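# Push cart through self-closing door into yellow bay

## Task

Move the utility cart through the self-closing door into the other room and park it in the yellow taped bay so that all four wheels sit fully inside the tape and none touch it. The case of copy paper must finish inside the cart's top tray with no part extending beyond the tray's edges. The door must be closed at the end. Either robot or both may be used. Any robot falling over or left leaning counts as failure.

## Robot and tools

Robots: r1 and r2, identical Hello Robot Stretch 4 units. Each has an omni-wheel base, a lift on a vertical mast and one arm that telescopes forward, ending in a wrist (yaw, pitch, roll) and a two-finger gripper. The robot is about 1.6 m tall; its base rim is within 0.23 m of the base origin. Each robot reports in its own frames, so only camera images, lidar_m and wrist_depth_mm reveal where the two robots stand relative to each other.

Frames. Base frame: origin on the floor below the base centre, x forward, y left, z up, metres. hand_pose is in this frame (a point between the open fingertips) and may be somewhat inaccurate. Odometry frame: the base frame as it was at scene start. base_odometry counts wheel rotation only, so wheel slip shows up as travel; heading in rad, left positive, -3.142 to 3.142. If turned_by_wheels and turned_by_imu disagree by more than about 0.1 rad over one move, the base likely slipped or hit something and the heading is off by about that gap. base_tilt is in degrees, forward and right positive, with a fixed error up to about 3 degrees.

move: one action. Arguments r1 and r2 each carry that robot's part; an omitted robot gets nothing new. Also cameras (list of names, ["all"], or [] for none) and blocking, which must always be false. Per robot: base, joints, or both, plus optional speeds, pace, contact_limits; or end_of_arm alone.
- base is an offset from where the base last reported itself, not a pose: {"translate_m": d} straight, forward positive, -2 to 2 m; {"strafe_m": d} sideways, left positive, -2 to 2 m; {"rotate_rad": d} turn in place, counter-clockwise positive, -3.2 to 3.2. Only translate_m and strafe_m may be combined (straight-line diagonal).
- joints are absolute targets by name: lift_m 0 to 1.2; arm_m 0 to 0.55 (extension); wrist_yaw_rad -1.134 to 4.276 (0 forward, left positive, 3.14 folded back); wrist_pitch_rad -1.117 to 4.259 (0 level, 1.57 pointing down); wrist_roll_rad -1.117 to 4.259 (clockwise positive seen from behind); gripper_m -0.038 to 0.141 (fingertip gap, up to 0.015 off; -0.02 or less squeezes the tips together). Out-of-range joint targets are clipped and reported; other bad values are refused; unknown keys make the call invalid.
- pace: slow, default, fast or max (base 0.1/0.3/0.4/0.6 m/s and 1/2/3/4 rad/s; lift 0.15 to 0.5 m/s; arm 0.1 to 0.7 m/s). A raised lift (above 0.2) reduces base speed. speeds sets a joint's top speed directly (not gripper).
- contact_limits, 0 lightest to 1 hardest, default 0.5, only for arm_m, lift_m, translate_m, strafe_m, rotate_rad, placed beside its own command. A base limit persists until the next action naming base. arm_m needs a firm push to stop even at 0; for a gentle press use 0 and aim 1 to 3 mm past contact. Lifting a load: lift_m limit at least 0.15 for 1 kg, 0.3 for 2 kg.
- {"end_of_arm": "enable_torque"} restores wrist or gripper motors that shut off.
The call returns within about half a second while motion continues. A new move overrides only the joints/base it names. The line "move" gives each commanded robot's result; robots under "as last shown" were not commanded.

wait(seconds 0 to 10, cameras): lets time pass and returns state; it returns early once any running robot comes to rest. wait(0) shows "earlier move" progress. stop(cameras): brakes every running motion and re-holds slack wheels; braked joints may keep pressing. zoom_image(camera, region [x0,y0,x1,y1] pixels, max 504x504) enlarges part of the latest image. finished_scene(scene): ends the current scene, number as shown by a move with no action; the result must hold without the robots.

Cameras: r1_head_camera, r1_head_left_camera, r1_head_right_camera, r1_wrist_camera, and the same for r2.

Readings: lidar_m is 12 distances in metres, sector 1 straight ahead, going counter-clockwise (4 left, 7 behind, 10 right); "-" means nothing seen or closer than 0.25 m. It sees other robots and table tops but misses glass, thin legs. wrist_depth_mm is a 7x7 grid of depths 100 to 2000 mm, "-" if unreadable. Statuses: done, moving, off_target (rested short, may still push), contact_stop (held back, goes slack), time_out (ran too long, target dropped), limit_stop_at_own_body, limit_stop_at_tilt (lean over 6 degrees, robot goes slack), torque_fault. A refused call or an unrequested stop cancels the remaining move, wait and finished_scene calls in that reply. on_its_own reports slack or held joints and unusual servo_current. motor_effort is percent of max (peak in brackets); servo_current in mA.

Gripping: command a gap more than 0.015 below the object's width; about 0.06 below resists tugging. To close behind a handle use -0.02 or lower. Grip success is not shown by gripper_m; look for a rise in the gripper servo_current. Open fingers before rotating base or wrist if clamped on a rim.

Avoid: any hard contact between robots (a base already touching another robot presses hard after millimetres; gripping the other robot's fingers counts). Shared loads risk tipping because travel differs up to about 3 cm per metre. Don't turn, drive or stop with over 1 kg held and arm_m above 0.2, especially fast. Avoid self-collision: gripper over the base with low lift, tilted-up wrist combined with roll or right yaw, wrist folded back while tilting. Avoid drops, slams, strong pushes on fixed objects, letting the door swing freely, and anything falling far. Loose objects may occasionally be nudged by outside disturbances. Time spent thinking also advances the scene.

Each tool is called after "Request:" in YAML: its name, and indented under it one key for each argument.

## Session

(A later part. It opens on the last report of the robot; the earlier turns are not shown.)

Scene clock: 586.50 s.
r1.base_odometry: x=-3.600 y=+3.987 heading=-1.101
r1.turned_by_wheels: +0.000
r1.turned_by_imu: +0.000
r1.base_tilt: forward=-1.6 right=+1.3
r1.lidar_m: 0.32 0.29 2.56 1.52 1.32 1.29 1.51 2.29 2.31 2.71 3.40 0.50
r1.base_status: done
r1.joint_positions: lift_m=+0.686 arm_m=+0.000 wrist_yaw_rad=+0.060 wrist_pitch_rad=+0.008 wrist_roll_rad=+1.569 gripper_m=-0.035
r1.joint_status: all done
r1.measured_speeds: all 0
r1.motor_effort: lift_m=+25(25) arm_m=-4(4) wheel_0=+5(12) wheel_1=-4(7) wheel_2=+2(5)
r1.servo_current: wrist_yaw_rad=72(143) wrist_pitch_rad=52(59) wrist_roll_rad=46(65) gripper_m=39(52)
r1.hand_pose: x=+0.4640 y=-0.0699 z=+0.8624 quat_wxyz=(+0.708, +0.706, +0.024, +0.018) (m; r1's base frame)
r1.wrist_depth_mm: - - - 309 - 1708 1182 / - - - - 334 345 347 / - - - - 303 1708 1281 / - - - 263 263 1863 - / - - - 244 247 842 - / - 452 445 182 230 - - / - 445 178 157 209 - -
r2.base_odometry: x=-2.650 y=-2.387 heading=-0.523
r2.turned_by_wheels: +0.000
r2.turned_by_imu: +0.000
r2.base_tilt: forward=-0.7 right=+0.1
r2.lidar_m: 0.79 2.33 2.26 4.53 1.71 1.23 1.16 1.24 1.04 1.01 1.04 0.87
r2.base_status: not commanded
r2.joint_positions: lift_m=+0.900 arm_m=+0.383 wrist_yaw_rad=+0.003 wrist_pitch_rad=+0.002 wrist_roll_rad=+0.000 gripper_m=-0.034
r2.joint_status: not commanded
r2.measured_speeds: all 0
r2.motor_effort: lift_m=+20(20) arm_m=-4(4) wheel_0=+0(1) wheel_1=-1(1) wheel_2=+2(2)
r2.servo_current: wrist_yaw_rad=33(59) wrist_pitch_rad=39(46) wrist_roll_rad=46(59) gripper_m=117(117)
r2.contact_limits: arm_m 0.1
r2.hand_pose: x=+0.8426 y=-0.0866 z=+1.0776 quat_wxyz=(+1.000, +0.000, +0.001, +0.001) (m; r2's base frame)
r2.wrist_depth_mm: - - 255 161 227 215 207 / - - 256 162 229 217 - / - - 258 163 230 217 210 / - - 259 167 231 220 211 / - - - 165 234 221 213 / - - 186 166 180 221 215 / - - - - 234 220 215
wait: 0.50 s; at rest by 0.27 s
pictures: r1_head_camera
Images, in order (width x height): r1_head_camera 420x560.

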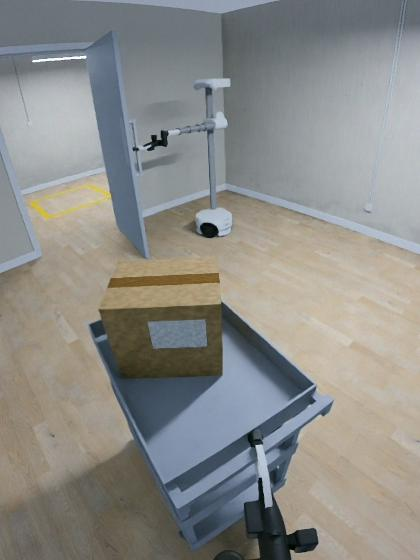

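Request:
move:
  blocking: false
  r1: {"base":{"translate_m":0.74,"strafe_m":0.51},"pace":"slow","contact_limits":{"translate_m":0.8}}

Request:
wait:
  seconds: 10
  cameras: ["r1_head_camera","r1_head_left_camera"]

Scene clock: 594.27 s.
move: r1 moving
r1.base_odometry: x=-3.588 y=+3.981 heading=-1.101
r1.turned_by_wheels: +0.000
r1.turned_by_imu: +0.000
r1.base_tilt: forward=-1.6 right=+1.3
r1.lidar_m: 0.30 0.27 2.56 1.54 1.31 1.30 1.56 2.32 2.31 2.72 3.40 0.47
r1.base_status: translate_m moving; strafe_m moving
r1.joint_positions: lift_m=+0.686 arm_m=+0.000 wrist_yaw_rad=+0.053 wrist_pitch_rad=+0.008 wrist_roll_rad=+1.569 gripper_m=-0.035
r1.joint_status: not commanded
r1.measured_speeds: translate_m=+0.046 strafe_m=+0.031 rotate_rad=+0.000 lift_m=+0.000 arm_m=+0.000 wrist_yaw_rad=+0.000 wrist_pitch_rad=+0.000 wrist_roll_rad=+0.000
r1.motor_effort: lift_m=+25(25) arm_m=-1(4) wheel_0=+1(7) wheel_1=+5(8) wheel_2=-6(8)
r1.servo_current: wrist_yaw_rad=46(85) wrist_pitch_rad=52(59) wrist_roll_rad=59(59) gripper_m=46(46)
r1.contact_limits: translate_m 0.8
r1.hand_pose: x=+0.4635 y=-0.0721 z=+0.8624 quat_wxyz=(+0.708, +0.706, +0.021, +0.016) (m; r1's base frame)
r1.wrist_depth_mm: - - - 309 - 1708 1205 / - - - - 343 353 355 / - - - - 312 1756 1308 / - - - - 272 1756 - / - - - 248 249 1863 - / - 504 445 184 226 - - / - 442 181 154 207 - -
r2: as last shown
r2.base_tilt: forward=-0.6 right=+0.0
r2.lidar_m: 0.79 2.29 2.25 4.57 1.67 1.21 1.16 1.22 1.05 1.00 1.05 0.85
r2.motor_effort: lift_m=+20(20) arm_m=-4(4) wheel_0=+0(0) wheel_1=+0(1) wheel_2=+2(2)
r2.servo_current: wrist_yaw_rad=52(59) wrist_pitch_rad=33(46) wrist_roll_rad=46(52) gripper_m=104(117)
r2.contact_limits: arm_m 0.1
r2.wrist_depth_mm: - - 254 161 227 216 207 / - - 256 163 229 217 - / - - 258 163 230 219 210 / - - 258 166 232 220 211 / - - - 165 233 220 213 / - - 186 166 180 221 214 / - - - - 233 220 215
pictures: none

Scene clock: 603.93 s.
earlier move: r1 done
r1.base_odometry: x=-2.811 y=+3.558 heading=-1.101
r1.turned_by_wheels: -0.001
r1.turned_by_imu: -0.001
r1.base_tilt: forward=-1.6 right=+1.3
r1.lidar_m: 0.35 0.37 2.64 1.66 1.45 1.46 1.75 3.16 3.18 3.73 3.25 0.44
r1.base_status: done
r1.joint_positions: lift_m=+0.686 arm_m=+0.000 wrist_yaw_rad=+0.045 wrist_pitch_rad=+0.008 wrist_roll_rad=+1.569 gripper_m=-0.035
r1.joint_status: not commanded
r1.measured_speeds: all 0
r1.motor_effort: lift_m=+25(25) arm_m=+4(4) wheel_0=-6(11) wheel_1=+1(8) wheel_2=-4(13)
r1.servo_current: wrist_yaw_rad=65(85) wrist_pitch_rad=59(65) wrist_roll_rad=33(72) gripper_m=33(52)
r1.contact_limits: translate_m 0.8
r1.hand_pose: x=+0.4629 y=-0.0745 z=+0.8624 quat_wxyz=(+0.708, +0.706, +0.019, +0.013) (m; r1's base frame)
r1.wrist_depth_mm: - - - 258 265 1576 1118 / - - - 252 255 1708 1281 / - - - 247 249 1921 - / - - 544 240 241 - - / - 473 469 177 235 - - / - 500 186 182 229 - - / - 544 525 166 222 - -
r2.base_odometry: x=-2.650 y=-2.387 heading=-0.523
r2.turned_by_wheels: +0.000
r2.turned_by_imu: +0.001
r2.base_tilt: forward=-0.7 right=+0.1
r2.lidar_m: 0.77 1.51 4.99 4.59 1.69 1.23 1.18 1.24 1.05 1.01 1.04 0.86
r2.base_status: not commanded
r2.joint_positions: lift_m=+0.900 arm_m=+0.383 wrist_yaw_rad=+0.003 wrist_pitch_rad=+0.002 wrist_roll_rad=+0.000 gripper_m=-0.034
r2.joint_status: not commanded
r2.measured_speeds: all 0
r2.motor_effort: lift_m=+20(20) arm_m=-4(4) wheel_0=+0(1) wheel_1=+0(1) wheel_2=+2(2)
r2.servo_current: wrist_yaw_rad=52(65) wrist_pitch_rad=39(46) wrist_roll_rad=39(59) gripper_m=111(124)
r2.contact_limits: arm_m 0.1
r2.hand_pose: x=+0.8426 y=-0.0866 z=+1.0776 quat_wxyz=(+1.000, +0.000, +0.001, +0.001) (m; r2's base frame)
r2.wrist_depth_mm: - - 255 161 227 216 208 / - - 256 162 228 216 - / - - 258 163 231 219 210 / - - 259 167 233 220 212 / - - - 164 234 220 213 / - - 186 166 180 222 213 / - - - - 233 220 215
wait: 9.67 of 10 s (r1 has come to rest)
pictures: r1_head_camera, r1_head_left_camera
Images, in order (width x height): r1_head_camera 420x560, r1_head_left_camera 420x672.

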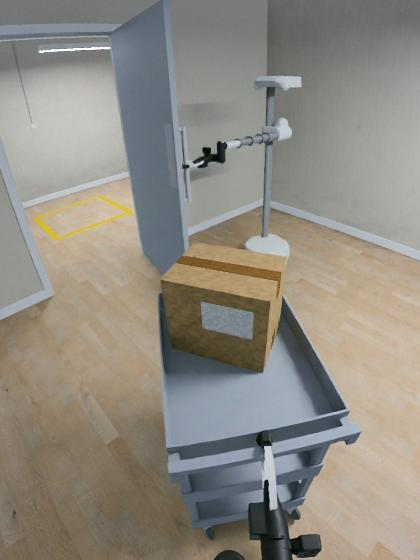

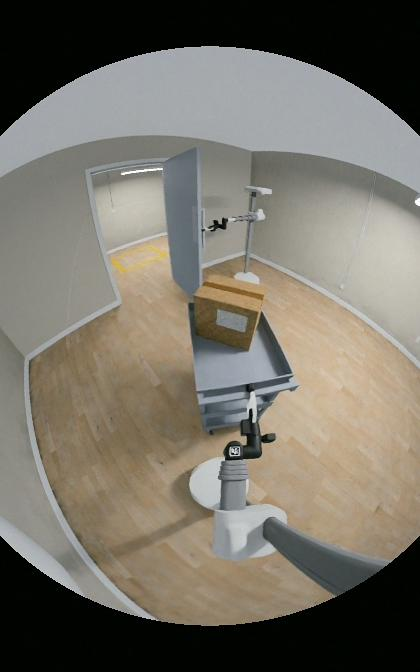

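Request:
move:
  blocking: false
  r1: {"base":{"translate_m":0.15,"strafe_m":-0.49},"pace":"slow","contact_limits":{"translate_m":0.8}}

Request:
wait:
  seconds: 7

Request:
move:
  blocking: false
  r1: {"base":{"rotate_rad":0.35},"pace":"slow"}

Request:
wait:
  seconds: 2

Request:
move:
  blocking: false
  r1: {"base":{"rotate_rad":0.35},"pace":"slow"}

Request:
wait:
  seconds: 2

Request:
wait:
  seconds: 0.2
  cameras: ["r1_head_camera","r1_head_left_camera"]

Scene clock: 633.50 s.
move: r1 moving
r1.base_odometry: x=-2.820 y=+3.549 heading=-1.101
r1.turned_by_wheels: +0.000
r1.turned_by_imu: +0.000
r1.base_tilt: forward=-1.6 right=+1.3
r1.lidar_m: 0.35 0.36 2.63 1.67 1.47 1.46 1.71 3.18 3.17 3.73 3.23 0.46
r1.base_status: translate_m moving; strafe_m moving
r1.joint_positions: lift_m=+0.686 arm_m=+0.000 wrist_yaw_rad=+0.047 wrist_pitch_rad=+0.008 wrist_roll_rad=+1.569 gripper_m=-0.035
r1.joint_status: not commanded
r1.measured_speeds: translate_m=+0.015 strafe_m=-0.049 rotate_rad=-0.001 lift_m=+0.000 arm_m=+0.000 wrist_yaw_rad=+0.001 wrist_pitch_rad=+0.000 wrist_roll_rad=+0.000
r1.motor_effort: lift_m=+25(25) arm_m=+4(4) wheel_0=+7(10) wheel_1=-4(7) wheel_2=-4(6)
r1.servo_current: wrist_yaw_rad=46(59) wrist_pitch_rad=52(59) wrist_roll_rad=46(59) gripper_m=46(52)
r1.contact_limits: translate_m 0.8
r1.hand_pose: x=+0.4631 y=-0.0737 z=+0.8624 quat_wxyz=(+0.708, +0.706, +0.019, +0.014) (m; r1's base frame)
r1.wrist_depth_mm: - - - 258 263 1537 1205 / - - - 253 255 1661 1255 / - - - 248 248 1863 - / - - 544 239 241 - - / - 469 466 177 236 - - / - 504 206 182 229 - - / - 544 181 153 224 - -
r2: as last shown
r2.turned_by_imu: +0.000
r2.base_tilt: forward=-0.6 right=+0.0
r2.lidar_m: 0.78 1.51 4.99 4.57 1.71 1.21 1.17 1.23 1.06 1.01 1.03 0.86
r2.motor_effort: lift_m=+20(20) arm_m=-4(4) wheel_0=+0(0) wheel_1=-1(1) wheel_2=+2(2)
r2.servo_current: wrist_yaw_rad=46(52) wrist_pitch_rad=33(46) wrist_roll_rad=46(59) gripper_m=111(124)
r2.contact_limits: arm_m 0.1
r2.wrist_depth_mm: - - 254 161 227 216 208 / - - 257 162 229 217 - / - - 257 163 230 219 210 / - - 259 167 232 220 211 / - - - 164 234 220 213 / - - 186 166 180 222 214 / - - - - 234 220 215
pictures: none

Scene clock: 639.40 s.
earlier move: r1 done
r1.base_odometry: x=-3.180 y=+3.203 heading=-1.101
r1.turned_by_wheels: +0.001
r1.turned_by_imu: +0.000
r1.base_tilt: forward=-1.6 right=+1.3
r1.lidar_m: 0.25 0.25 2.83 2.20 1.91 1.92 2.27 2.94 2.96 3.20 2.77 0.53
r1.base_status: done
r1.joint_positions: lift_m=+0.686 arm_m=+0.000 wrist_yaw_rad=+0.054 wrist_pitch_rad=+0.008 wrist_roll_rad=+1.569 gripper_m=-0.035
r1.joint_status: not commanded
r1.measured_speeds: all 0
r1.motor_effort: lift_m=+25(25) arm_m=-3(4) wheel_0=+6(11) wheel_1=-1(7) wheel_2=+2(6)
r1.servo_current: wrist_yaw_rad=52(78) wrist_pitch_rad=52(59) wrist_roll_rad=33(65) gripper_m=46(52)
r1.contact_limits: translate_m 0.8
r1.hand_pose: x=+0.4636 y=-0.0717 z=+0.8624 quat_wxyz=(+0.708, +0.706, +0.022, +0.016) (m; r1's base frame)
r1.wrist_depth_mm: - - - - - 1708 1205 / - - - - - 1756 1229 / - - - 359 392 1430 1078 / - - - - 389 1661 477 / - - - 258 262 1708 - / - - - 185 234 1756 - / - - 176 - 196 125 -
r2.base_odometry: x=-2.650 y=-2.387 heading=-0.523
r2.turned_by_wheels: +0.000
r2.turned_by_imu: +0.001
r2.base_tilt: forward=-0.7 right=+0.1
r2.lidar_m: 0.78 1.51 1.63 4.55 1.69 1.24 1.17 1.23 1.04 0.98 1.03 0.83
r2.base_status: not commanded
r2.joint_positions: lift_m=+0.900 arm_m=+0.383 wrist_yaw_rad=+0.003 wrist_pitch_rad=+0.002 wrist_roll_rad=+0.000 gripper_m=-0.034
r2.joint_status: not commanded
r2.measured_speeds: all 0
r2.motor_effort: lift_m=+20(20) arm_m=-4(4) wheel_0=+0(1) wheel_1=+0(1) wheel_2=+2(2)
r2.servo_current: wrist_yaw_rad=52(65) wrist_pitch_rad=33(46) wrist_roll_rad=39(65) gripper_m=111(124)
r2.contact_limits: arm_m 0.1
r2.hand_pose: x=+0.8426 y=-0.0866 z=+1.0776 quat_wxyz=(+1.000, +0.000, +0.001, +0.001) (m; r2's base frame)
r2.wrist_depth_mm: - - 255 161 227 216 207 / - - 255 162 229 217 - / - - 258 163 230 219 209 / - - 259 167 232 220 212 / - - - 164 234 221 213 / - - 186 166 180 222 213 / - - - - 234 220 215
wait: 5.90 of 7 s (r1 has come to rest)
pictures: none

Scene clock: 639.90 s.
move: r1 moving
r1.base_odometry: x=-3.180 y=+3.203 heading=-0.978
r1.turned_by_wheels: +0.123
r1.turned_by_imu: +0.123
r1.base_tilt: forward=-1.6 right=+1.3
r1.lidar_m: 0.25 0.28 2.89 2.07 1.90 1.95 2.48 2.94 2.99 3.06 2.80 0.51
r1.base_status: rotate_rad moving
r1.joint_positions: lift_m=+0.686 arm_m=+0.000 wrist_yaw_rad=+0.040 wrist_pitch_rad=+0.008 wrist_roll_rad=+1.569 gripper_m=-0.035
r1.joint_status: not commanded
r1.measured_speeds: translate_m=-0.002 strafe_m=+0.000 rotate_rad=+0.485 lift_m=+0.000 arm_m=+0.000 wrist_yaw_rad=-0.062 wrist_pitch_rad=+0.000 wrist_roll_rad=+0.000
r1.motor_effort: lift_m=+25(25) arm_m=+0(4) wheel_0=-11(13) wheel_1=-5(6) wheel_2=-14(14)
r1.servo_current: wrist_yaw_rad=59(65) wrist_pitch_rad=52(59) wrist_roll_rad=39(52) gripper_m=46(52)
r1.hand_pose: x=+0.4625 y=-0.0759 z=+0.8624 quat_wxyz=(+0.708, +0.706, +0.017, +0.011) (m; r1's base frame)
r1.wrist_depth_mm: - - - - - 1708 1205 / - - - 342 - 1708 1205 / - - - - 379 389 394 / - - - - - 1708 1281 / - - - 251 252 1756 - / - - 185 167 180 1661 - / - 410 410 - 198 134 -
r2: as last shown
r2.turned_by_imu: +0.000
r2.base_tilt: forward=-0.6 right=+0.1
r2.lidar_m: 0.78 1.49 1.62 4.54 1.68 1.22 1.18 1.23 1.06 1.01 1.05 0.85
r2.motor_effort: lift_m=+20(20) arm_m=-4(4) wheel_0=+0(0) wheel_1=+0(1) wheel_2=+2(2)
r2.servo_current: wrist_yaw_rad=46(59) wrist_pitch_rad=39(52) wrist_roll_rad=39(65) gripper_m=117(117)
r2.contact_limits: arm_m 0.1
r2.wrist_depth_mm: - - 255 161 225 216 207 / - - 256 162 229 217 - / - - 258 163 229 220 210 / - - 259 167 232 219 211 / - - - 164 234 221 212 / - - 186 165 180 222 214 / - - - - 233 220 215
pictures: none

Scene clock: 641.00 s.
earlier move: r1 done
r1.base_odometry: x=-3.180 y=+3.203 heading=-0.751
r1.turned_by_wheels: +0.227
r1.turned_by_imu: +0.227
r1.base_tilt: forward=-1.6 right=+1.3
r1.lidar_m: 0.35 0.31 2.46 1.94 1.92 2.02 3.00 2.95 3.20 2.86 2.76 0.48
r1.base_status: done
r1.joint_positions: lift_m=+0.686 arm_m=+0.000 wrist_yaw_rad=+0.053 wrist_pitch_rad=+0.008 wrist_roll_rad=+1.569 gripper_m=-0.035
r1.joint_status: not commanded
r1.measured_speeds: all 0
r1.motor_effort: lift_m=+25(25) arm_m=-4(4) wheel_0=-1(18) wheel_1=-3(7) wheel_2=+2(17)
r1.servo_current: wrist_yaw_rad=52(91) wrist_pitch_rad=52(59) wrist_roll_rad=52(59) gripper_m=46(52)
r1.hand_pose: x=+0.4635 y=-0.0721 z=+0.8624 quat_wxyz=(+0.708, +0.706, +0.021, +0.016) (m; r1's base frame)
r1.wrist_depth_mm: - - - - 317 1430 1078 / - - - - 310 1499 1138 / - - - - 278 1808 - / - - - 259 258 1863 - / - - 569 237 239 - - / - 459 449 174 229 - - / - 466 179 163 213 - -
r2.base_odometry: x=-2.650 y=-2.387 heading=-0.523
r2.turned_by_wheels: +0.000
r2.turned_by_imu: +0.000
r2.base_tilt: forward=-0.6 right=+0.1
r2.lidar_m: 0.79 1.44 1.70 4.55 1.70 1.23 1.17 1.24 1.05 0.98 1.05 0.87
r2.base_status: not commanded
r2.joint_positions: lift_m=+0.900 arm_m=+0.383 wrist_yaw_rad=+0.003 wrist_pitch_rad=+0.002 wrist_roll_rad=+0.000 gripper_m=-0.034
r2.joint_status: not commanded
r2.measured_speeds: all 0
r2.motor_effort: lift_m=+20(20) arm_m=-4(4) wheel_0=+0(1) wheel_1=+0(1) wheel_2=+2(2)
r2.servo_current: wrist_yaw_rad=46(65) wrist_pitch_rad=39(52) wrist_roll_rad=33(65) gripper_m=111(124)
r2.contact_limits: arm_m 0.1
r2.hand_pose: x=+0.8426 y=-0.0866 z=+1.0776 quat_wxyz=(+1.000, +0.000, +0.001, +0.001) (m; r2's base frame)
r2.wrist_depth_mm: - - 254 161 227 215 208 / - - 258 162 229 217 - / - - 258 163 229 219 210 / - - 259 167 232 220 211 / - - - 164 234 220 213 / - - 187 166 180 221 213 / - - - - 234 220 215
wait: 1.10 of 2 s (r1 has come to rest)
pictures: none

Scene clock: 641.50 s.
move: r1 moving
r1.base_odometry: x=-3.180 y=+3.203 heading=-0.627
r1.turned_by_wheels: +0.124
r1.turned_by_imu: +0.124
r1.base_tilt: forward=-1.6 right=+1.3
r1.lidar_m: 0.35 0.32 2.28 1.91 1.92 2.19 2.95 2.95 3.33 2.80 2.80 0.44
r1.base_status: rotate_rad moving
r1.joint_positions: lift_m=+0.686 arm_m=+0.000 wrist_yaw_rad=+0.039 wrist_pitch_rad=+0.008 wrist_roll_rad=+1.569 gripper_m=-0.035
r1.joint_status: not commanded
r1.measured_speeds: translate_m=+0.000 strafe_m=+0.000 rotate_rad=+0.482 lift_m=+0.000 arm_m=+0.000 wrist_yaw_rad=-0.009 wrist_pitch_rad=+0.000 wrist_roll_rad=+0.000
r1.motor_effort: lift_m=+25(25) arm_m=-1(4) wheel_0=-14(14) wheel_1=-6(7) wheel_2=-12(13)
r1.servo_current: wrist_yaw_rad=65(78) wrist_pitch_rad=52(59) wrist_roll_rad=46(52) gripper_m=46(46)
r1.hand_pose: x=+0.4625 y=-0.0761 z=+0.8624 quat_wxyz=(+0.708, +0.706, +0.017, +0.011) (m; r1's base frame)
r1.wrist_depth_mm: - - - - 304 304 307 / - - - - 281 1618 1229 / - - - - 264 1756 - / - - 1808 252 250 1756 - / - 564 477 181 239 - - / - 466 192 171 180 - - / - 488 480 141 216 124 -
r2: as last shown
r2.base_tilt: forward=-0.7 right=+0.0
r2.lidar_m: 0.78 1.44 1.71 4.56 1.71 1.22 1.16 1.23 1.05 1.00 1.01 0.86
r2.motor_effort: lift_m=+20(20) arm_m=-4(4) wheel_0=-1(1) wheel_1=+0(1) wheel_2=+2(2)
r2.servo_current: wrist_yaw_rad=46(59) wrist_pitch_rad=39(39) wrist_roll_rad=46(52) gripper_m=117(117)
r2.contact_limits: arm_m 0.1
r2.wrist_depth_mm: - - 255 161 227 216 208 / - - 255 162 229 217 - / - - 259 162 230 219 210 / - - 259 167 232 220 211 / - - - 164 234 222 213 / - - 186 166 180 222 214 / - - - - 234 220 214
pictures: none

Scene clock: 642.47 s.
earlier move: r1 done
r1.base_odometry: x=-3.180 y=+3.203 heading=-0.402
r1.turned_by_wheels: +0.225
r1.turned_by_imu: +0.226
r1.base_tilt: forward=-1.6 right=+1.3
r1.lidar_m: 0.39 0.41 2.03 1.91 1.97 2.59 2.95 3.02 3.00 2.80 2.88 0.41
r1.base_status: done
r1.joint_positions: lift_m=+0.686 arm_m=+0.000 wrist_yaw_rad=+0.051 wrist_pitch_rad=+0.008 wrist_roll_rad=+1.569 gripper_m=-0.035
r1.joint_status: not commanded
r1.measured_speeds: all 0
r1.motor_effort: lift_m=+25(25) arm_m=-4(4) wheel_0=-7(15) wheel_1=-4(8) wheel_2=-1(14)
r1.servo_current: wrist_yaw_rad=39(91) wrist_pitch_rad=46(59) wrist_roll_rad=52(65) gripper_m=46(52)
r1.hand_pose: x=+0.4634 y=-0.0726 z=+0.8624 quat_wxyz=(+0.708, +0.706, +0.021, +0.015) (m; r1's base frame)
r1.wrist_depth_mm: - - - 213 216 1576 - / - - 597 159 219 - - / - 539 488 220 221 - - / - 466 462 223 226 - - / - - 517 227 229 - - / - - 559 171 231 - - / - - 178 145 236 - -
r2.base_odometry: x=-2.650 y=-2.387 heading=-0.523
r2.turned_by_wheels: +0.000
r2.turned_by_imu: +0.000
r2.base_tilt: forward=-0.6 right=+0.0
r2.lidar_m: 0.78 1.46 1.84 4.54 1.73 1.24 1.18 1.24 1.06 0.99 1.03 0.86
r2.base_status: not commanded
r2.joint_positions: lift_m=+0.900 arm_m=+0.383 wrist_yaw_rad=+0.003 wrist_pitch_rad=+0.002 wrist_roll_rad=+0.000 gripper_m=-0.034
r2.joint_status: not commanded
r2.measured_speeds: all 0
r2.motor_effort: lift_m=+20(20) arm_m=-4(4) wheel_0=+0(1) wheel_1=+0(1) wheel_2=+2(2)
r2.servo_current: wrist_yaw_rad=39(59) wrist_pitch_rad=46(46) wrist_roll_rad=52(59) gripper_m=111(117)
r2.contact_limits: arm_m 0.1
r2.hand_pose: x=+0.8426 y=-0.0866 z=+1.0776 quat_wxyz=(+1.000, +0.000, +0.001, +0.001) (m; r2's base frame)
r2.wrist_depth_mm: - - 255 161 227 216 208 / - - 257 162 229 217 - / - - 257 163 230 219 211 / - - 259 167 231 220 211 / - - - 164 233 221 213 / - - 186 166 180 221 213 / - - - - 235 219 214
wait: 0.97 of 2 s (r1 has come to rest)
pictures: none

Scene clock: 642.67 s.
r1.base_odometry: x=-3.180 y=+3.203 heading=-0.402
r1.turned_by_wheels: +0.000
r1.turned_by_imu: +0.000
r1.base_tilt: forward=-1.6 right=+1.2
r1.lidar_m: 0.39 0.44 2.03 1.91 1.97 2.55 2.96 3.04 3.00 2.81 2.88 0.43
r1.base_status: done
r1.joint_positions: lift_m=+0.686 arm_m=+0.000 wrist_yaw_rad=+0.051 wrist_pitch_rad=+0.008 wrist_roll_rad=+1.569 gripper_m=-0.035
r1.joint_status: not commanded
r1.measured_speeds: all 0
r1.motor_effort: lift_m=+25(25) arm_m=-4(4) wheel_0=-7(15) wheel_1=-4(8) wheel_2=-1(14)
r1.servo_current: wrist_yaw_rad=52(91) wrist_pitch_rad=52(59) wrist_roll_rad=46(65) gripper_m=33(52)
r1.hand_pose: x=+0.4634 y=-0.0726 z=+0.8624 quat_wxyz=(+0.708, +0.706, +0.021, +0.015) (m; r1's base frame)
r1.wrist_depth_mm: - - - 213 215 1537 - / - - 603 160 219 - - / - 535 492 220 223 - - / - 469 462 165 224 - - / - - 521 228 229 - - / - - 564 172 231 - - / - - 177 145 236 - -
r2.base_odometry: x=-2.650 y=-2.387 heading=-0.523
r2.turned_by_wheels: +0.000
r2.turned_by_imu: +0.000
r2.base_tilt: forward=-0.6 right=+0.1
r2.lidar_m: 0.78 1.47 1.84 4.55 1.69 1.22 1.18 1.24 1.04 1.00 1.05 0.87
r2.base_status: not commanded
r2.joint_positions: lift_m=+0.900 arm_m=+0.383 wrist_yaw_rad=+0.003 wrist_pitch_rad=+0.002 wrist_roll_rad=+0.000 gripper_m=-0.034
r2.joint_status: not commanded
r2.measured_speeds: all 0
r2.motor_effort: lift_m=+20(20) arm_m=-4(4) wheel_0=+0(1) wheel_1=-1(1) wheel_2=+2(2)
r2.servo_current: wrist_yaw_rad=46(59) wrist_pitch_rad=46(46) wrist_roll_rad=46(59) gripper_m=117(117)
r2.contact_limits: arm_m 0.1
r2.hand_pose: x=+0.8426 y=-0.0866 z=+1.0776 quat_wxyz=(+1.000, +0.000, +0.001, +0.001) (m; r2's base frame)
r2.wrist_depth_mm: - - 255 161 226 216 208 / - - 257 162 229 216 - / - - 258 163 229 219 210 / - - 258 167 232 220 211 / - - - 165 234 221 213 / - - 186 166 180 221 213 / - - - - 236 219 215
wait: 0.20 s; no rest
pictures: r1_head_camera, r1_head_left_camera
Images, in order (width x height): r1_head_camera 420x560, r1_head_left_camera 420x672.

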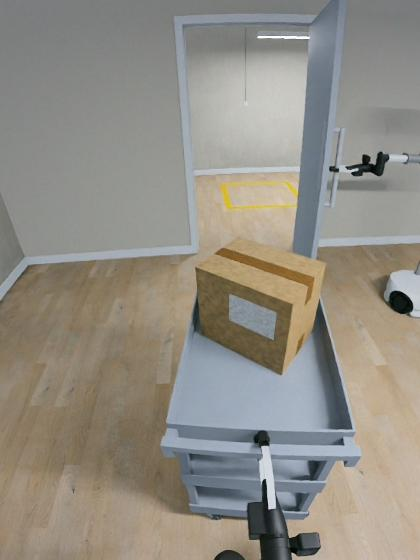

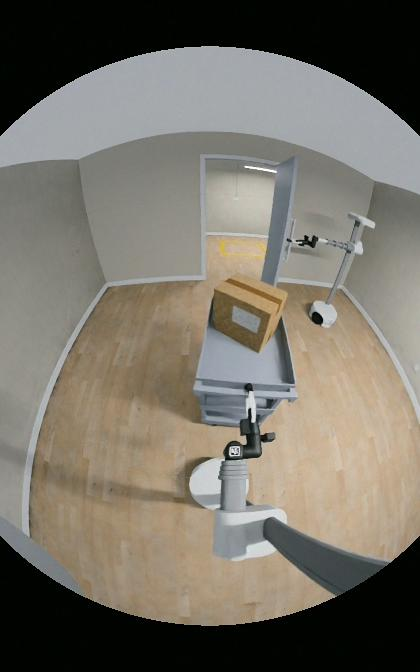

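Request:
move:
  blocking: false
  r1: {"base":{"translate_m":0.8,"strafe_m":-0.01},"pace":"slow","contact_limits":{"translate_m":0.8}}

Request:
wait:
  seconds: 9
  cameras: ["r1_head_camera","r1_head_left_camera"]

Scene clock: 649.03 s.
move: r1 moving
r1.base_odometry: x=-3.168 y=+3.198 heading=-0.402
r1.turned_by_wheels: +0.000
r1.turned_by_imu: +0.000
r1.base_tilt: forward=-1.6 right=+1.3
r1.lidar_m: 0.40 0.44 2.05 1.90 1.97 2.55 2.98 3.05 3.00 2.82 2.90 0.41
r1.base_status: translate_m moving; strafe_m moving
r1.joint_positions: lift_m=+0.686 arm_m=+0.000 wrist_yaw_rad=+0.050 wrist_pitch_rad=+0.008 wrist_roll_rad=+1.569 gripper_m=-0.035
r1.joint_status: not commanded
r1.measured_speeds: translate_m=+0.049 strafe_m=-0.001 rotate_rad=+0.001 lift_m=+0.000 arm_m=+0.000 wrist_yaw_rad=+0.000 wrist_pitch_rad=+0.000 wrist_roll_rad=+0.000
r1.motor_effort: lift_m=+25(25) arm_m=+4(4) wheel_0=+4(7) wheel_1=+5(6) wheel_2=-9(9)
r1.servo_current: wrist_yaw_rad=39(59) wrist_pitch_rad=52(59) wrist_roll_rad=39(52) gripper_m=39(52)
r1.contact_limits: translate_m 0.8
r1.hand_pose: x=+0.4632 y=-0.0729 z=+0.8624 quat_wxyz=(+0.708, +0.706, +0.020, +0.015) (m; r1's base frame)
r1.wrist_depth_mm: - - - 216 218 1576 - / - - 1661 161 220 - - / - 559 504 222 224 - - / - 462 462 164 227 - - / - 530 517 168 229 - - / - - 544 182 231 - - / - - 177 160 235 131 -
r2: as last shown
r2.lidar_m: 0.78 1.47 1.85 4.53 1.71 1.22 1.16 1.23 1.04 0.99 1.06 0.85
r2.motor_effort: lift_m=+20(20) arm_m=-4(4) wheel_0=+0(1) wheel_1=+0(1) wheel_2=+2(2)
r2.servo_current: wrist_yaw_rad=46(59) wrist_pitch_rad=39(39) wrist_roll_rad=46(52) gripper_m=111(117)
r2.contact_limits: arm_m 0.1
r2.wrist_depth_mm: - - 255 161 228 216 207 / - - 257 162 229 217 - / - - 258 163 230 219 210 / - - 260 167 231 220 211 / - - - 164 234 221 213 / - - 186 166 181 221 213 / - - - - 235 219 215
pictures: none

Scene clock: 657.83 s.
earlier move: r1 done
r1.base_odometry: x=-2.447 y=+2.881 heading=-0.402
r1.turned_by_wheels: +0.000
r1.turned_by_imu: +0.002
r1.base_tilt: forward=-1.6 right=+1.2
r1.lidar_m: 0.37 0.39 2.06 1.97 2.02 2.66 3.80 3.83 2.94 2.75 1.56 0.44
r1.base_status: done
r1.joint_positions: lift_m=+0.686 arm_m=+0.000 wrist_yaw_rad=+0.050 wrist_pitch_rad=+0.008 wrist_roll_rad=+1.569 gripper_m=-0.035
r1.joint_status: not commanded
r1.measured_speeds: all 0
r1.motor_effort: lift_m=+25(25) arm_m=+4(4) wheel_0=+5(11) wheel_1=+2(7) wheel_2=-2(10)
r1.servo_current: wrist_yaw_rad=46(78) wrist_pitch_rad=52(65) wrist_roll_rad=39(72) gripper_m=46(52)
r1.contact_limits: translate_m 0.8
r1.hand_pose: x=+0.4633 y=-0.0728 z=+0.8624 quat_wxyz=(+0.708, +0.706, +0.021, +0.015) (m; r1's base frame)
r1.wrist_depth_mm: - - - - 241 1537 1205 / 1756 - - 238 237 1756 - / 1708 - 640 236 237 - - / 1808 492 462 234 235 - - / 1863 488 480 231 232 - - / - 525 512 182 230 - - / - 142 178 160 229 - -
r2.base_odometry: x=-2.650 y=-2.387 heading=-0.523
r2.turned_by_wheels: +0.000
r2.turned_by_imu: +0.001
r2.base_tilt: forward=-0.6 right=+0.1
r2.lidar_m: 0.75 1.29 5.00 4.56 1.70 1.23 1.18 1.24 1.05 1.00 1.05 0.86
r2.base_status: not commanded
r2.joint_positions: lift_m=+0.900 arm_m=+0.383 wrist_yaw_rad=+0.003 wrist_pitch_rad=+0.002 wrist_roll_rad=+0.000 gripper_m=-0.034
r2.joint_status: not commanded
r2.measured_speeds: all 0
r2.motor_effort: lift_m=+20(20) arm_m=-4(4) wheel_0=+0(1) wheel_1=+0(1) wheel_2=+2(2)
r2.servo_current: wrist_yaw_rad=46(65) wrist_pitch_rad=46(52) wrist_roll_rad=52(59) gripper_m=117(124)
r2.contact_limits: arm_m 0.1
r2.hand_pose: x=+0.8426 y=-0.0866 z=+1.0776 quat_wxyz=(+1.000, +0.000, +0.001, +0.001) (m; r2's base frame)
r2.wrist_depth_mm: - - 254 161 227 216 208 / - - 255 162 229 216 - / - - 258 162 229 219 211 / - - 259 167 232 219 212 / - 820 707 164 233 221 212 / 904 809 186 166 180 221 213 / - - - - 233 219 214
wait: 8.80 of 9 s (r1 has come to rest)
pictures: r1_head_camera, r1_head_left_camera
Images, in order (width x height): r1_head_camera 420x560, r1_head_left_camera 420x672.

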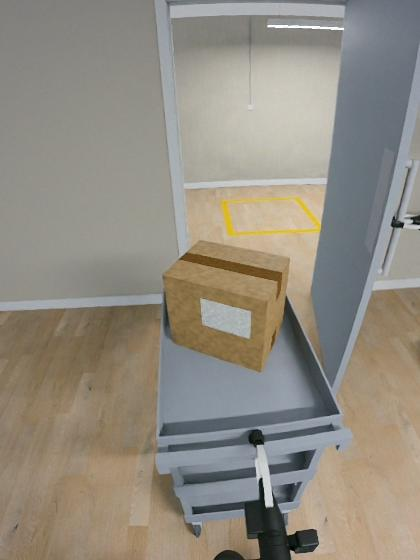

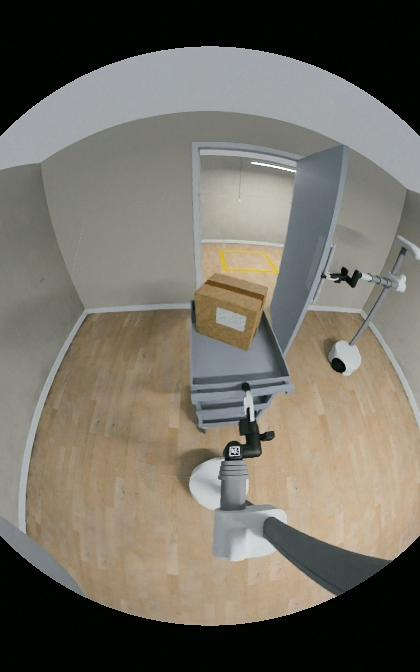

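Request:
move:
  blocking: false
  r1: {"base":{"translate_m":0.02,"strafe_m":0.15},"pace":"slow"}

Request:
wait:
  seconds: 3

Request:
move:
  blocking: false
  r1: {"base":{"translate_m":0.4,"strafe_m":-0.04},"pace":"slow","contact_limits":{"translate_m":0.6}}

Request:
wait:
  seconds: 5
  cameras: ["r1_head_camera","r1_head_left_camera"]

Scene clock: 671.17 s.
move: r1 moving
r1.base_odometry: x=-2.440 y=+2.892 heading=-0.402
r1.turned_by_wheels: +0.000
r1.turned_by_imu: +0.000
r1.base_tilt: forward=-1.6 right=+1.3
r1.lidar_m: 0.36 0.40 2.09 1.96 2.00 2.63 3.80 3.83 2.89 2.77 1.56 0.45
r1.base_status: translate_m moving; strafe_m moving
r1.joint_positions: lift_m=+0.686 arm_m=+0.000 wrist_yaw_rad=+0.050 wrist_pitch_rad=+0.008 wrist_roll_rad=+1.569 gripper_m=-0.035
r1.joint_status: not commanded
r1.measured_speeds: translate_m=+0.008 strafe_m=+0.052 rotate_rad=-0.002 lift_m=+0.000 arm_m=+0.000 wrist_yaw_rad=+0.000 wrist_pitch_rad=+0.000 wrist_roll_rad=+0.000
r1.motor_effort: lift_m=+25(25) arm_m=+4(4) wheel_0=-7(9) wheel_1=+7(8) wheel_2=-3(6)
r1.servo_current: wrist_yaw_rad=33(59) wrist_pitch_rad=46(59) wrist_roll_rad=52(52) gripper_m=46(46)
r1.hand_pose: x=+0.4633 y=-0.0728 z=+0.8624 quat_wxyz=(+0.708, +0.706, +0.021, +0.015) (m; r1's base frame)
r1.wrist_depth_mm: - - - - 243 276 1229 / 1808 - - - 241 1661 - / 1808 - - 237 238 - - / 1808 500 473 234 236 - - / 1756 484 480 232 234 - - / - 525 508 182 232 - - / - 135 177 143 227 - -
r2: as last shown
r2.turned_by_imu: +0.000
r2.base_tilt: forward=-0.7 right=+0.1
r2.lidar_m: 0.80 1.30 4.99 4.58 1.69 1.24 1.15 1.23 1.03 1.00 1.04 0.86
r2.motor_effort: lift_m=+20(20) arm_m=-4(4) wheel_0=+0(0) wheel_1=-1(1) wheel_2=+2(2)
r2.servo_current: wrist_yaw_rad=52(59) wrist_pitch_rad=46(46) wrist_roll_rad=52(52) gripper_m=111(117)
r2.contact_limits: arm_m 0.1
r2.wrist_depth_mm: - - 255 161 227 215 208 / - - 256 162 229 216 - / - - 257 162 232 220 210 / - - 258 167 232 219 211 / - 820 262 165 234 222 213 / 891 809 187 166 181 221 213 / - - - - 234 219 214
pictures: none

Scene clock: 673.40 s.
earlier move: r1 done
r1.base_odometry: x=-2.370 y=+3.011 heading=-0.402
r1.turned_by_wheels: +0.000
r1.turned_by_imu: +0.000
r1.base_tilt: forward=-1.6 right=+1.3
r1.lidar_m: 0.41 0.44 1.95 1.83 1.87 2.41 3.84 3.84 3.09 2.90 1.51 0.42
r1.base_status: done
r1.joint_positions: lift_m=+0.686 arm_m=+0.000 wrist_yaw_rad=+0.046 wrist_pitch_rad=+0.008 wrist_roll_rad=+1.569 gripper_m=-0.035
r1.joint_status: not commanded
r1.measured_speeds: all 0
r1.motor_effort: lift_m=+25(25) arm_m=+0(4) wheel_0=-7(11) wheel_1=+2(8) wheel_2=-1(6)
r1.servo_current: wrist_yaw_rad=59(72) wrist_pitch_rad=46(65) wrist_roll_rad=33(72) gripper_m=39(52)
r1.hand_pose: x=+0.4630 y=-0.0739 z=+0.8624 quat_wxyz=(+0.708, +0.706, +0.019, +0.014) (m; r1's base frame)
r1.wrist_depth_mm: - - - 214 216 1576 1182 / 1808 - - 219 220 - - / 1756 508 484 222 223 - - / 1756 469 466 223 227 - - / 1756 530 521 227 229 - - / - - 201 182 231 - - / - 135 157 143 236 - -
r2.base_odometry: x=-2.650 y=-2.387 heading=-0.523
r2.turned_by_wheels: +0.000
r2.turned_by_imu: +0.000
r2.base_tilt: forward=-0.6 right=+0.1
r2.lidar_m: 0.77 1.41 4.97 4.55 1.70 1.24 1.17 1.22 1.06 1.00 1.03 0.84
r2.base_status: not commanded
r2.joint_positions: lift_m=+0.900 arm_m=+0.383 wrist_yaw_rad=+0.003 wrist_pitch_rad=+0.002 wrist_roll_rad=+0.000 gripper_m=-0.034
r2.joint_status: not commanded
r2.measured_speeds: all 0
r2.motor_effort: lift_m=+20(20) arm_m=-4(4) wheel_0=+0(1) wheel_1=+0(1) wheel_2=+2(2)
r2.servo_current: wrist_yaw_rad=46(65) wrist_pitch_rad=39(46) wrist_roll_rad=46(65) gripper_m=117(117)
r2.contact_limits: arm_m 0.1
r2.hand_pose: x=+0.8426 y=-0.0866 z=+1.0776 quat_wxyz=(+1.000, +0.000, +0.001, +0.001) (m; r2's base frame)
r2.wrist_depth_mm: - - 254 161 227 215 208 / - - 257 162 229 217 - / - - 257 163 230 218 211 / - - 259 167 232 220 212 / - - 750 164 234 220 213 / 960 878 186 166 180 222 213 / - - - - 233 220 214
wait: 2.23 of 3 s (r1 has come to rest)
pictures: none

Scene clock: 673.90 s.
move: r1 moving
r1.base_odometry: x=-2.359 y=+3.005 heading=-0.402
r1.turned_by_wheels: +0.000
r1.turned_by_imu: +0.000
r1.base_tilt: forward=-1.6 right=+1.2
r1.lidar_m: 0.38 0.40 1.95 1.83 1.88 2.43 3.85 3.90 3.08 2.89 1.53 0.42
r1.base_status: translate_m moving; strafe_m moving
r1.joint_positions: lift_m=+0.686 arm_m=+0.000 wrist_yaw_rad=+0.046 wrist_pitch_rad=+0.008 wrist_roll_rad=+1.569 gripper_m=-0.035
r1.joint_status: not commanded
r1.measured_speeds: translate_m=+0.049 strafe_m=-0.005 rotate_rad=+0.003 lift_m=+0.000 arm_m=+0.000 wrist_yaw_rad=+0.000 wrist_pitch_rad=+0.000 wrist_roll_rad=+0.000
r1.motor_effort: lift_m=+25(25) arm_m=-2(2) wheel_0=+6(7) wheel_1=+4(5) wheel_2=-9(10)
r1.servo_current: wrist_yaw_rad=39(65) wrist_pitch_rad=52(59) wrist_roll_rad=33(72) gripper_m=39(46)
r1.contact_limits: translate_m 0.6
r1.hand_pose: x=+0.4630 y=-0.0739 z=+0.8624 quat_wxyz=(+0.708, +0.706, +0.019, +0.014) (m; r1's base frame)
r1.wrist_depth_mm: - - - 213 214 1499 1281 / 1808 - - 159 219 - - / 1808 535 488 220 222 - - / 1808 469 462 224 225 - - / 1756 530 521 226 228 - - / - - 564 172 231 - - / - 136 158 - 235 131 -
r2: as last shown
r2.lidar_m: 0.79 1.38 4.97 4.53 1.66 1.24 1.18 1.23 1.06 0.98 1.05 0.86
r2.motor_effort: lift_m=+20(20) arm_m=-4(4) wheel_0=+0(0) wheel_1=+0(1) wheel_2=+2(2)
r2.servo_current: wrist_yaw_rad=52(52) wrist_pitch_rad=46(46) wrist_roll_rad=52(52) gripper_m=111(117)
r2.contact_limits: arm_m 0.1
r2.wrist_depth_mm: - - 254 161 226 215 208 / - - 256 162 229 216 - / - - 258 163 230 219 210 / - - 259 166 232 220 211 / - - 750 164 233 221 213 / 891 891 186 166 180 221 213 / - - - - 234 220 215
pictures: none

Scene clock: 678.70 s.
earlier move: r1 done
r1.base_odometry: x=-2.018 y=+2.818 heading=-0.402
r1.turned_by_wheels: +0.000
r1.turned_by_imu: +0.001
r1.base_tilt: forward=-1.6 right=+1.3
r1.lidar_m: 0.38 0.39 2.02 1.89 1.94 2.56 - 4.28 3.03 2.82 0.99 0.43
r1.base_status: done
r1.joint_positions: lift_m=+0.686 arm_m=+0.000 wrist_yaw_rad=+0.051 wrist_pitch_rad=+0.008 wrist_roll_rad=+1.569 gripper_m=-0.035
r1.joint_status: not commanded
r1.measured_speeds: all 0
r1.motor_effort: lift_m=+25(25) arm_m=+4(4) wheel_0=+5(10) wheel_1=+3(7) wheel_2=-1(10)
r1.servo_current: wrist_yaw_rad=46(78) wrist_pitch_rad=59(59) wrist_roll_rad=39(78) gripper_m=46(52)
r1.contact_limits: translate_m 0.6
r1.hand_pose: x=+0.4633 y=-0.0727 z=+0.8624 quat_wxyz=(+0.708, +0.706, +0.021, +0.015) (m; r1's base frame)
r1.wrist_depth_mm: - - - 230 231 1756 1182 / - - - 229 230 1708 - / - - 559 229 231 - - / - 462 459 170 230 - - / - 504 500 229 231 - - / - 539 521 182 231 - - / - 142 164 144 232 - -
r2.base_odometry: x=-2.650 y=-2.387 heading=-0.523
r2.turned_by_wheels: +0.000
r2.turned_by_imu: +0.001
r2.base_tilt: forward=-0.7 right=+0.1
r2.lidar_m: 0.81 1.54 5.00 4.58 1.72 1.24 1.17 1.23 1.05 1.00 1.02 0.85
r2.base_status: not commanded
r2.joint_positions: lift_m=+0.900 arm_m=+0.383 wrist_yaw_rad=+0.003 wrist_pitch_rad=+0.002 wrist_roll_rad=+0.000 gripper_m=-0.034
r2.joint_status: not commanded
r2.measured_speeds: all 0
r2.motor_effort: lift_m=+20(20) arm_m=-4(4) wheel_0=+0(1) wheel_1=+0(1) wheel_2=+2(2)
r2.servo_current: wrist_yaw_rad=52(65) wrist_pitch_rad=39(46) wrist_roll_rad=52(65) gripper_m=117(124)
r2.contact_limits: arm_m 0.1
r2.hand_pose: x=+0.8426 y=-0.0866 z=+1.0776 quat_wxyz=(+1.000, +0.000, +0.001, +0.001) (m; r2's base frame)
r2.wrist_depth_mm: - - 255 161 226 215 208 / - - 256 162 229 217 - / - - 258 163 231 220 210 / - - 259 167 232 220 211 / 1042 - 262 164 234 220 213 / - - 186 166 180 221 213 / - - 263 - 234 220 215
wait: 4.80 of 5 s (r1 has come to rest)
pictures: r1_head_camera, r1_head_left_camera
Images, in order (width x height): r1_head_camera 420x560, r1_head_left_camera 420x672.

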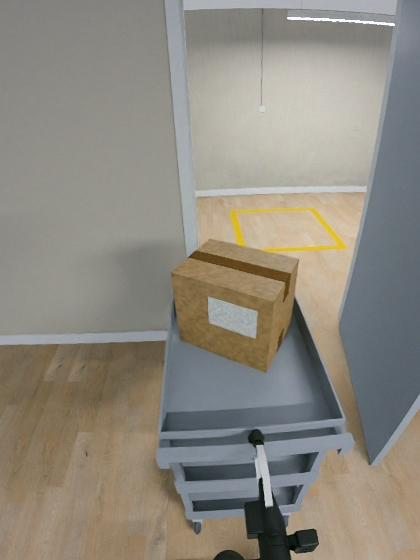

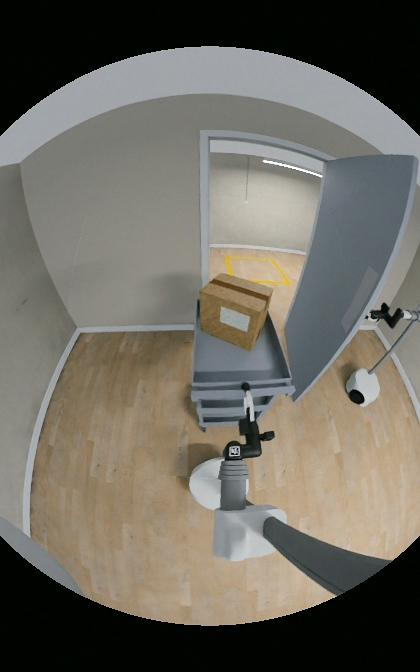

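Request:
move:
  blocking: false
  r1: {"base":{"translate_m":0.02,"strafe_m":0.3},"pace":"slow"}

Request:
wait:
  seconds: 5
  cameras: ["r1_head_camera","r1_head_left_camera"]

Scene clock: 693.87 s.
move: r1 moving
r1.base_odometry: x=-2.011 y=+2.830 heading=-0.402
r1.turned_by_wheels: +0.000
r1.turned_by_imu: -0.001
r1.base_tilt: forward=-1.6 right=+1.3
r1.lidar_m: 0.38 0.40 2.00 1.88 1.92 2.53 - 4.27 3.04 2.85 1.01 0.44
r1.base_status: translate_m moving; strafe_m moving
r1.joint_positions: lift_m=+0.686 arm_m=+0.000 wrist_yaw_rad=+0.051 wrist_pitch_rad=+0.008 wrist_roll_rad=+1.569 gripper_m=-0.035
r1.joint_status: not commanded
r1.measured_speeds: translate_m=+0.004 strafe_m=+0.053 rotate_rad=+0.000 lift_m=+0.000 arm_m=+0.000 wrist_yaw_rad=+0.000 wrist_pitch_rad=+0.000 wrist_roll_rad=+0.000
r1.motor_effort: lift_m=+25(25) arm_m=+4(4) wheel_0=-7(7) wheel_1=+5(8) wheel_2=-3(3)
r1.servo_current: wrist_yaw_rad=52(65) wrist_pitch_rad=52(52) wrist_roll_rad=52(59) gripper_m=46(46)
r1.hand_pose: x=+0.4633 y=-0.0727 z=+0.8624 quat_wxyz=(+0.708, +0.706, +0.021, +0.015) (m; r1's base frame)
r1.wrist_depth_mm: - - - 234 236 1756 1205 / - - - 232 235 1708 - / - - 585 232 232 - - / - 462 462 171 233 - - / - 500 496 231 232 - - / - 535 517 181 232 - - / - 135 170 143 230 - -
r2: as last shown
r2.turned_by_imu: +0.000
r2.base_tilt: forward=-0.6 right=+0.1
r2.lidar_m: 0.80 1.56 4.97 4.55 1.68 1.23 1.17 1.24 1.07 0.98 1.04 0.86
r2.motor_effort: lift_m=+20(20) arm_m=-4(4) wheel_0=+0(0) wheel_1=+0(1) wheel_2=+2(2)
r2.servo_current: wrist_yaw_rad=46(52) wrist_pitch_rad=39(46) wrist_roll_rad=52(52) gripper_m=111(117)
r2.contact_limits: arm_m 0.1
r2.wrist_depth_mm: - - 255 161 227 216 207 / - - 256 162 229 217 - / - - 258 163 230 218 210 / - - 259 167 232 219 211 / 1042 - 262 165 234 220 213 / - - 185 166 180 221 214 / - - 263 - 235 220 214
pictures: none

Scene clock: 697.57 s.
earlier move: r1 done
r1.base_odometry: x=-1.882 y=+3.086 heading=-0.402
r1.turned_by_wheels: +0.000
r1.turned_by_imu: +0.000
r1.base_tilt: forward=-1.6 right=+1.3
r1.lidar_m: 0.42 0.53 1.71 1.60 1.62 2.15 - 4.31 3.33 2.01 1.20 0.39
r1.base_status: done
r1.joint_positions: lift_m=+0.686 arm_m=+0.000 wrist_yaw_rad=+0.047 wrist_pitch_rad=+0.008 wrist_roll_rad=+1.569 gripper_m=-0.035
r1.joint_status: not commanded
r1.measured_speeds: all 0
r1.motor_effort: lift_m=+25(25) arm_m=-4(4) wheel_0=-7(14) wheel_1=+1(8) wheel_2=-1(6)
r1.servo_current: wrist_yaw_rad=39(72) wrist_pitch_rad=52(59) wrist_roll_rad=59(65) gripper_m=46(52)
r1.hand_pose: x=+0.4631 y=-0.0738 z=+0.8624 quat_wxyz=(+0.708, +0.706, +0.019, +0.014) (m; r1's base frame)
r1.wrist_depth_mm: - 500 480 120 177 - - / - 418 415 - 187 - - / - 442 449 - 198 - - / - 544 539 - 209 - - / - - 621 153 223 - - / - - 180 183 231 - - / - 135 158 139 178 - 1281
r2.base_odometry: x=-2.650 y=-2.387 heading=-0.523
r2.turned_by_wheels: +0.000
r2.turned_by_imu: +0.001
r2.base_tilt: forward=-0.6 right=+0.0
r2.lidar_m: 0.77 1.83 4.98 4.57 1.67 1.22 1.15 1.21 1.06 0.99 1.06 0.85
r2.base_status: not commanded
r2.joint_positions: lift_m=+0.900 arm_m=+0.383 wrist_yaw_rad=+0.003 wrist_pitch_rad=+0.002 wrist_roll_rad=+0.000 gripper_m=-0.034
r2.joint_status: not commanded
r2.measured_speeds: all 0
r2.motor_effort: lift_m=+20(20) arm_m=-4(4) wheel_0=+0(1) wheel_1=+0(1) wheel_2=+2(2)
r2.servo_current: wrist_yaw_rad=46(59) wrist_pitch_rad=46(46) wrist_roll_rad=52(59) gripper_m=117(117)
r2.contact_limits: arm_m 0.1
r2.hand_pose: x=+0.8426 y=-0.0866 z=+1.0776 quat_wxyz=(+1.000, +0.000, +0.001, +0.001) (m; r2's base frame)
r2.wrist_depth_mm: - - 255 161 228 216 208 / - - 255 162 230 217 - / - - 258 163 230 218 210 / - - 259 167 232 220 212 / - - 260 165 233 221 212 / - - 186 166 181 221 213 / - - 1025 - 234 220 214
wait: 3.70 of 5 s (r1 has come to rest)
pictures: r1_head_camera, r1_head_left_camera
Images, in order (width x height): r1_head_camera 420x560, r1_head_left_camera 420x672.

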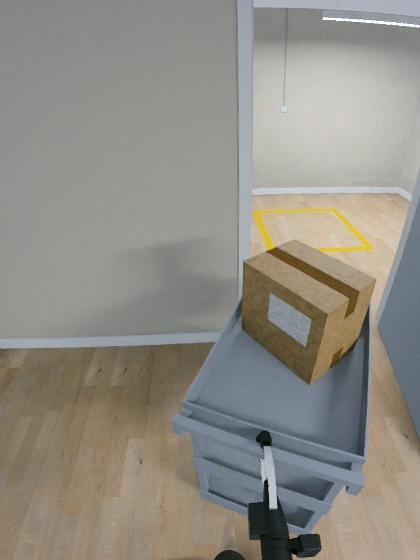

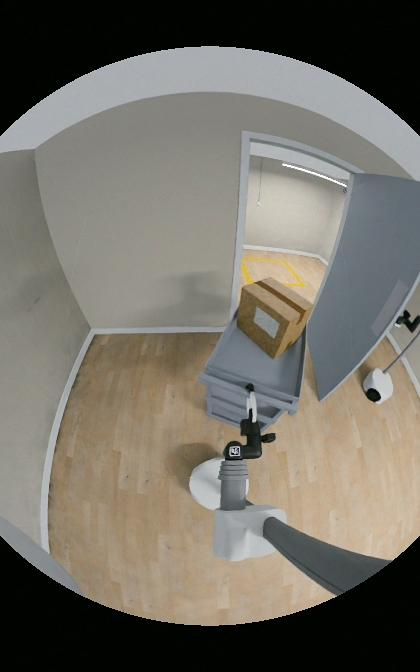

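Request:
move:
  blocking: false
  r1: {"base":{"translate_m":0.48,"strafe_m":-0.15},"pace":"slow","contact_limits":{"translate_m":0.6}}

Request:
wait:
  seconds: 6
  cameras: ["r1_head_camera","r1_head_left_camera"]

Scene clock: 703.77 s.
move: r1 moving
r1.base_odometry: x=-1.872 y=+3.078 heading=-0.402
r1.turned_by_wheels: +0.001
r1.turned_by_imu: +0.000
r1.base_tilt: forward=-1.6 right=+1.3
r1.lidar_m: 0.41 0.51 1.70 1.60 1.63 2.18 - 4.33 3.31 1.96 1.19 0.39
r1.base_status: translate_m moving; strafe_m moving
r1.joint_positions: lift_m=+0.686 arm_m=+0.000 wrist_yaw_rad=+0.047 wrist_pitch_rad=+0.008 wrist_roll_rad=+1.569 gripper_m=-0.035
r1.joint_status: not commanded
r1.measured_speeds: translate_m=+0.049 strafe_m=-0.015 rotate_rad=+0.003 lift_m=+0.000 arm_m=+0.000 wrist_yaw_rad=+0.000 wrist_pitch_rad=+0.000 wrist_roll_rad=+0.000
r1.motor_effort: lift_m=+25(25) arm_m=+1(4) wheel_0=+8(8) wheel_1=+4(4) wheel_2=-7(10)
r1.servo_current: wrist_yaw_rad=39(59) wrist_pitch_rad=52(59) wrist_roll_rad=39(65) gripper_m=46(46)
r1.contact_limits: translate_m 0.6
r1.hand_pose: x=+0.4630 y=-0.0738 z=+0.8624 quat_wxyz=(+0.708, +0.706, +0.019, +0.014) (m; r1's base frame)
r1.wrist_depth_mm: - 480 469 119 175 176 - / - 413 413 - 185 - - / - 442 445 - 195 - - / - 549 530 - 206 - - / - - 627 150 221 - - / - - 179 183 230 - - / - 136 158 139 178 - 1281
r2: as last shown
r2.turned_by_imu: +0.000
r2.lidar_m: 0.78 1.85 5.00 4.56 1.71 1.24 1.17 1.24 1.05 0.98 1.04 0.85
r2.motor_effort: lift_m=+20(20) arm_m=-4(4) wheel_0=+0(0) wheel_1=+0(1) wheel_2=+2(2)
r2.servo_current: wrist_yaw_rad=46(52) wrist_pitch_rad=39(46) wrist_roll_rad=46(59) gripper_m=104(117)
r2.contact_limits: arm_m 0.1
r2.wrist_depth_mm: - - 254 161 226 215 208 / - - 256 162 229 216 - / - - 258 163 230 218 210 / - - 259 167 231 219 211 / - - 262 164 232 221 213 / - - 187 166 180 222 213 / - - - - 233 220 213
pictures: none

Scene clock: 709.53 s.
earlier move: r1 done
r1.base_odometry: x=-1.499 y=+2.760 heading=-0.402
r1.turned_by_wheels: +0.000
r1.turned_by_imu: +0.001
r1.base_tilt: forward=-1.6 right=+1.3
r1.lidar_m: 0.39 0.44 1.51 1.77 1.81 2.41 - 4.51 3.13 0.86 0.86 0.41
r1.base_status: done
r1.joint_positions: lift_m=+0.686 arm_m=+0.000 wrist_yaw_rad=+0.052 wrist_pitch_rad=+0.008 wrist_roll_rad=+1.569 gripper_m=-0.035
r1.joint_status: not commanded
r1.measured_speeds: all 0
r1.motor_effort: lift_m=+25(25) arm_m=+4(4) wheel_0=+4(11) wheel_1=+3(6) wheel_2=-1(10)
r1.servo_current: wrist_yaw_rad=65(72) wrist_pitch_rad=46(59) wrist_roll_rad=46(72) gripper_m=46(52)
r1.contact_limits: translate_m 0.6
r1.hand_pose: x=+0.4634 y=-0.0724 z=+0.8624 quat_wxyz=(+0.708, +0.706, +0.021, +0.015) (m; r1's base frame)
r1.wrist_depth_mm: - - - 153 211 1576 - / - - 603 156 214 - - / - 492 469 216 219 - - / - 469 466 162 222 - - / - 530 525 225 229 - - / - - 569 182 230 - - / - 136 164 143 238 - -
r2.base_odometry: x=-2.650 y=-2.387 heading=-0.523
r2.turned_by_wheels: +0.000
r2.turned_by_imu: +0.001
r2.base_tilt: forward=-0.7 right=+0.0
r2.lidar_m: 0.76 3.72 5.01 4.55 1.67 1.24 1.16 1.23 1.05 1.00 1.04 0.83
r2.base_status: not commanded
r2.joint_positions: lift_m=+0.900 arm_m=+0.383 wrist_yaw_rad=+0.003 wrist_pitch_rad=+0.002 wrist_roll_rad=+0.000 gripper_m=-0.034
r2.joint_status: not commanded
r2.measured_speeds: all 0
r2.motor_effort: lift_m=+20(20) arm_m=-4(4) wheel_0=+0(1) wheel_1=-1(1) wheel_2=+2(2)
r2.servo_current: wrist_yaw_rad=52(65) wrist_pitch_rad=46(46) wrist_roll_rad=39(65) gripper_m=117(124)
r2.contact_limits: arm_m 0.1
r2.hand_pose: x=+0.8426 y=-0.0866 z=+1.0776 quat_wxyz=(+1.000, +0.000, +0.001, +0.001) (m; r2's base frame)
r2.wrist_depth_mm: - - 253 161 227 216 208 / - - 256 163 229 216 - / - - 259 163 230 220 210 / - - 259 167 233 220 212 / - - 260 164 233 221 213 / - - 186 166 180 222 213 / - - 1098 - 234 219 215
wait: 5.77 of 6 s (r1 has come to rest)
pictures: r1_head_camera, r1_head_left_camera
Images, in order (width x height): r1_head_camera 420x560, r1_head_left_camera 420x672.

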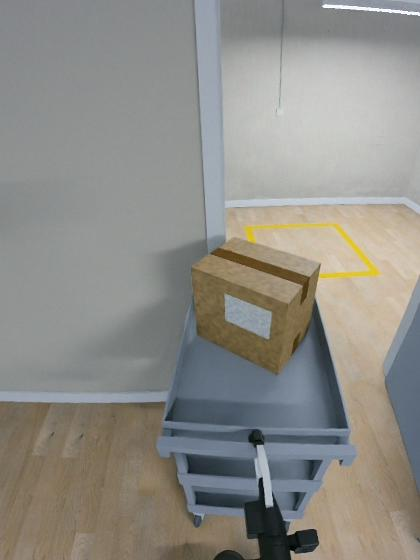

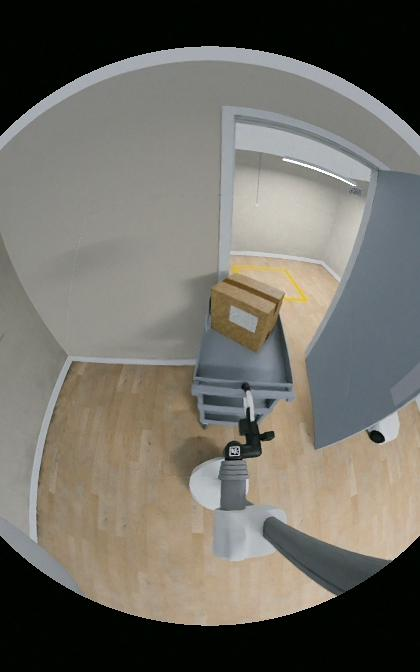

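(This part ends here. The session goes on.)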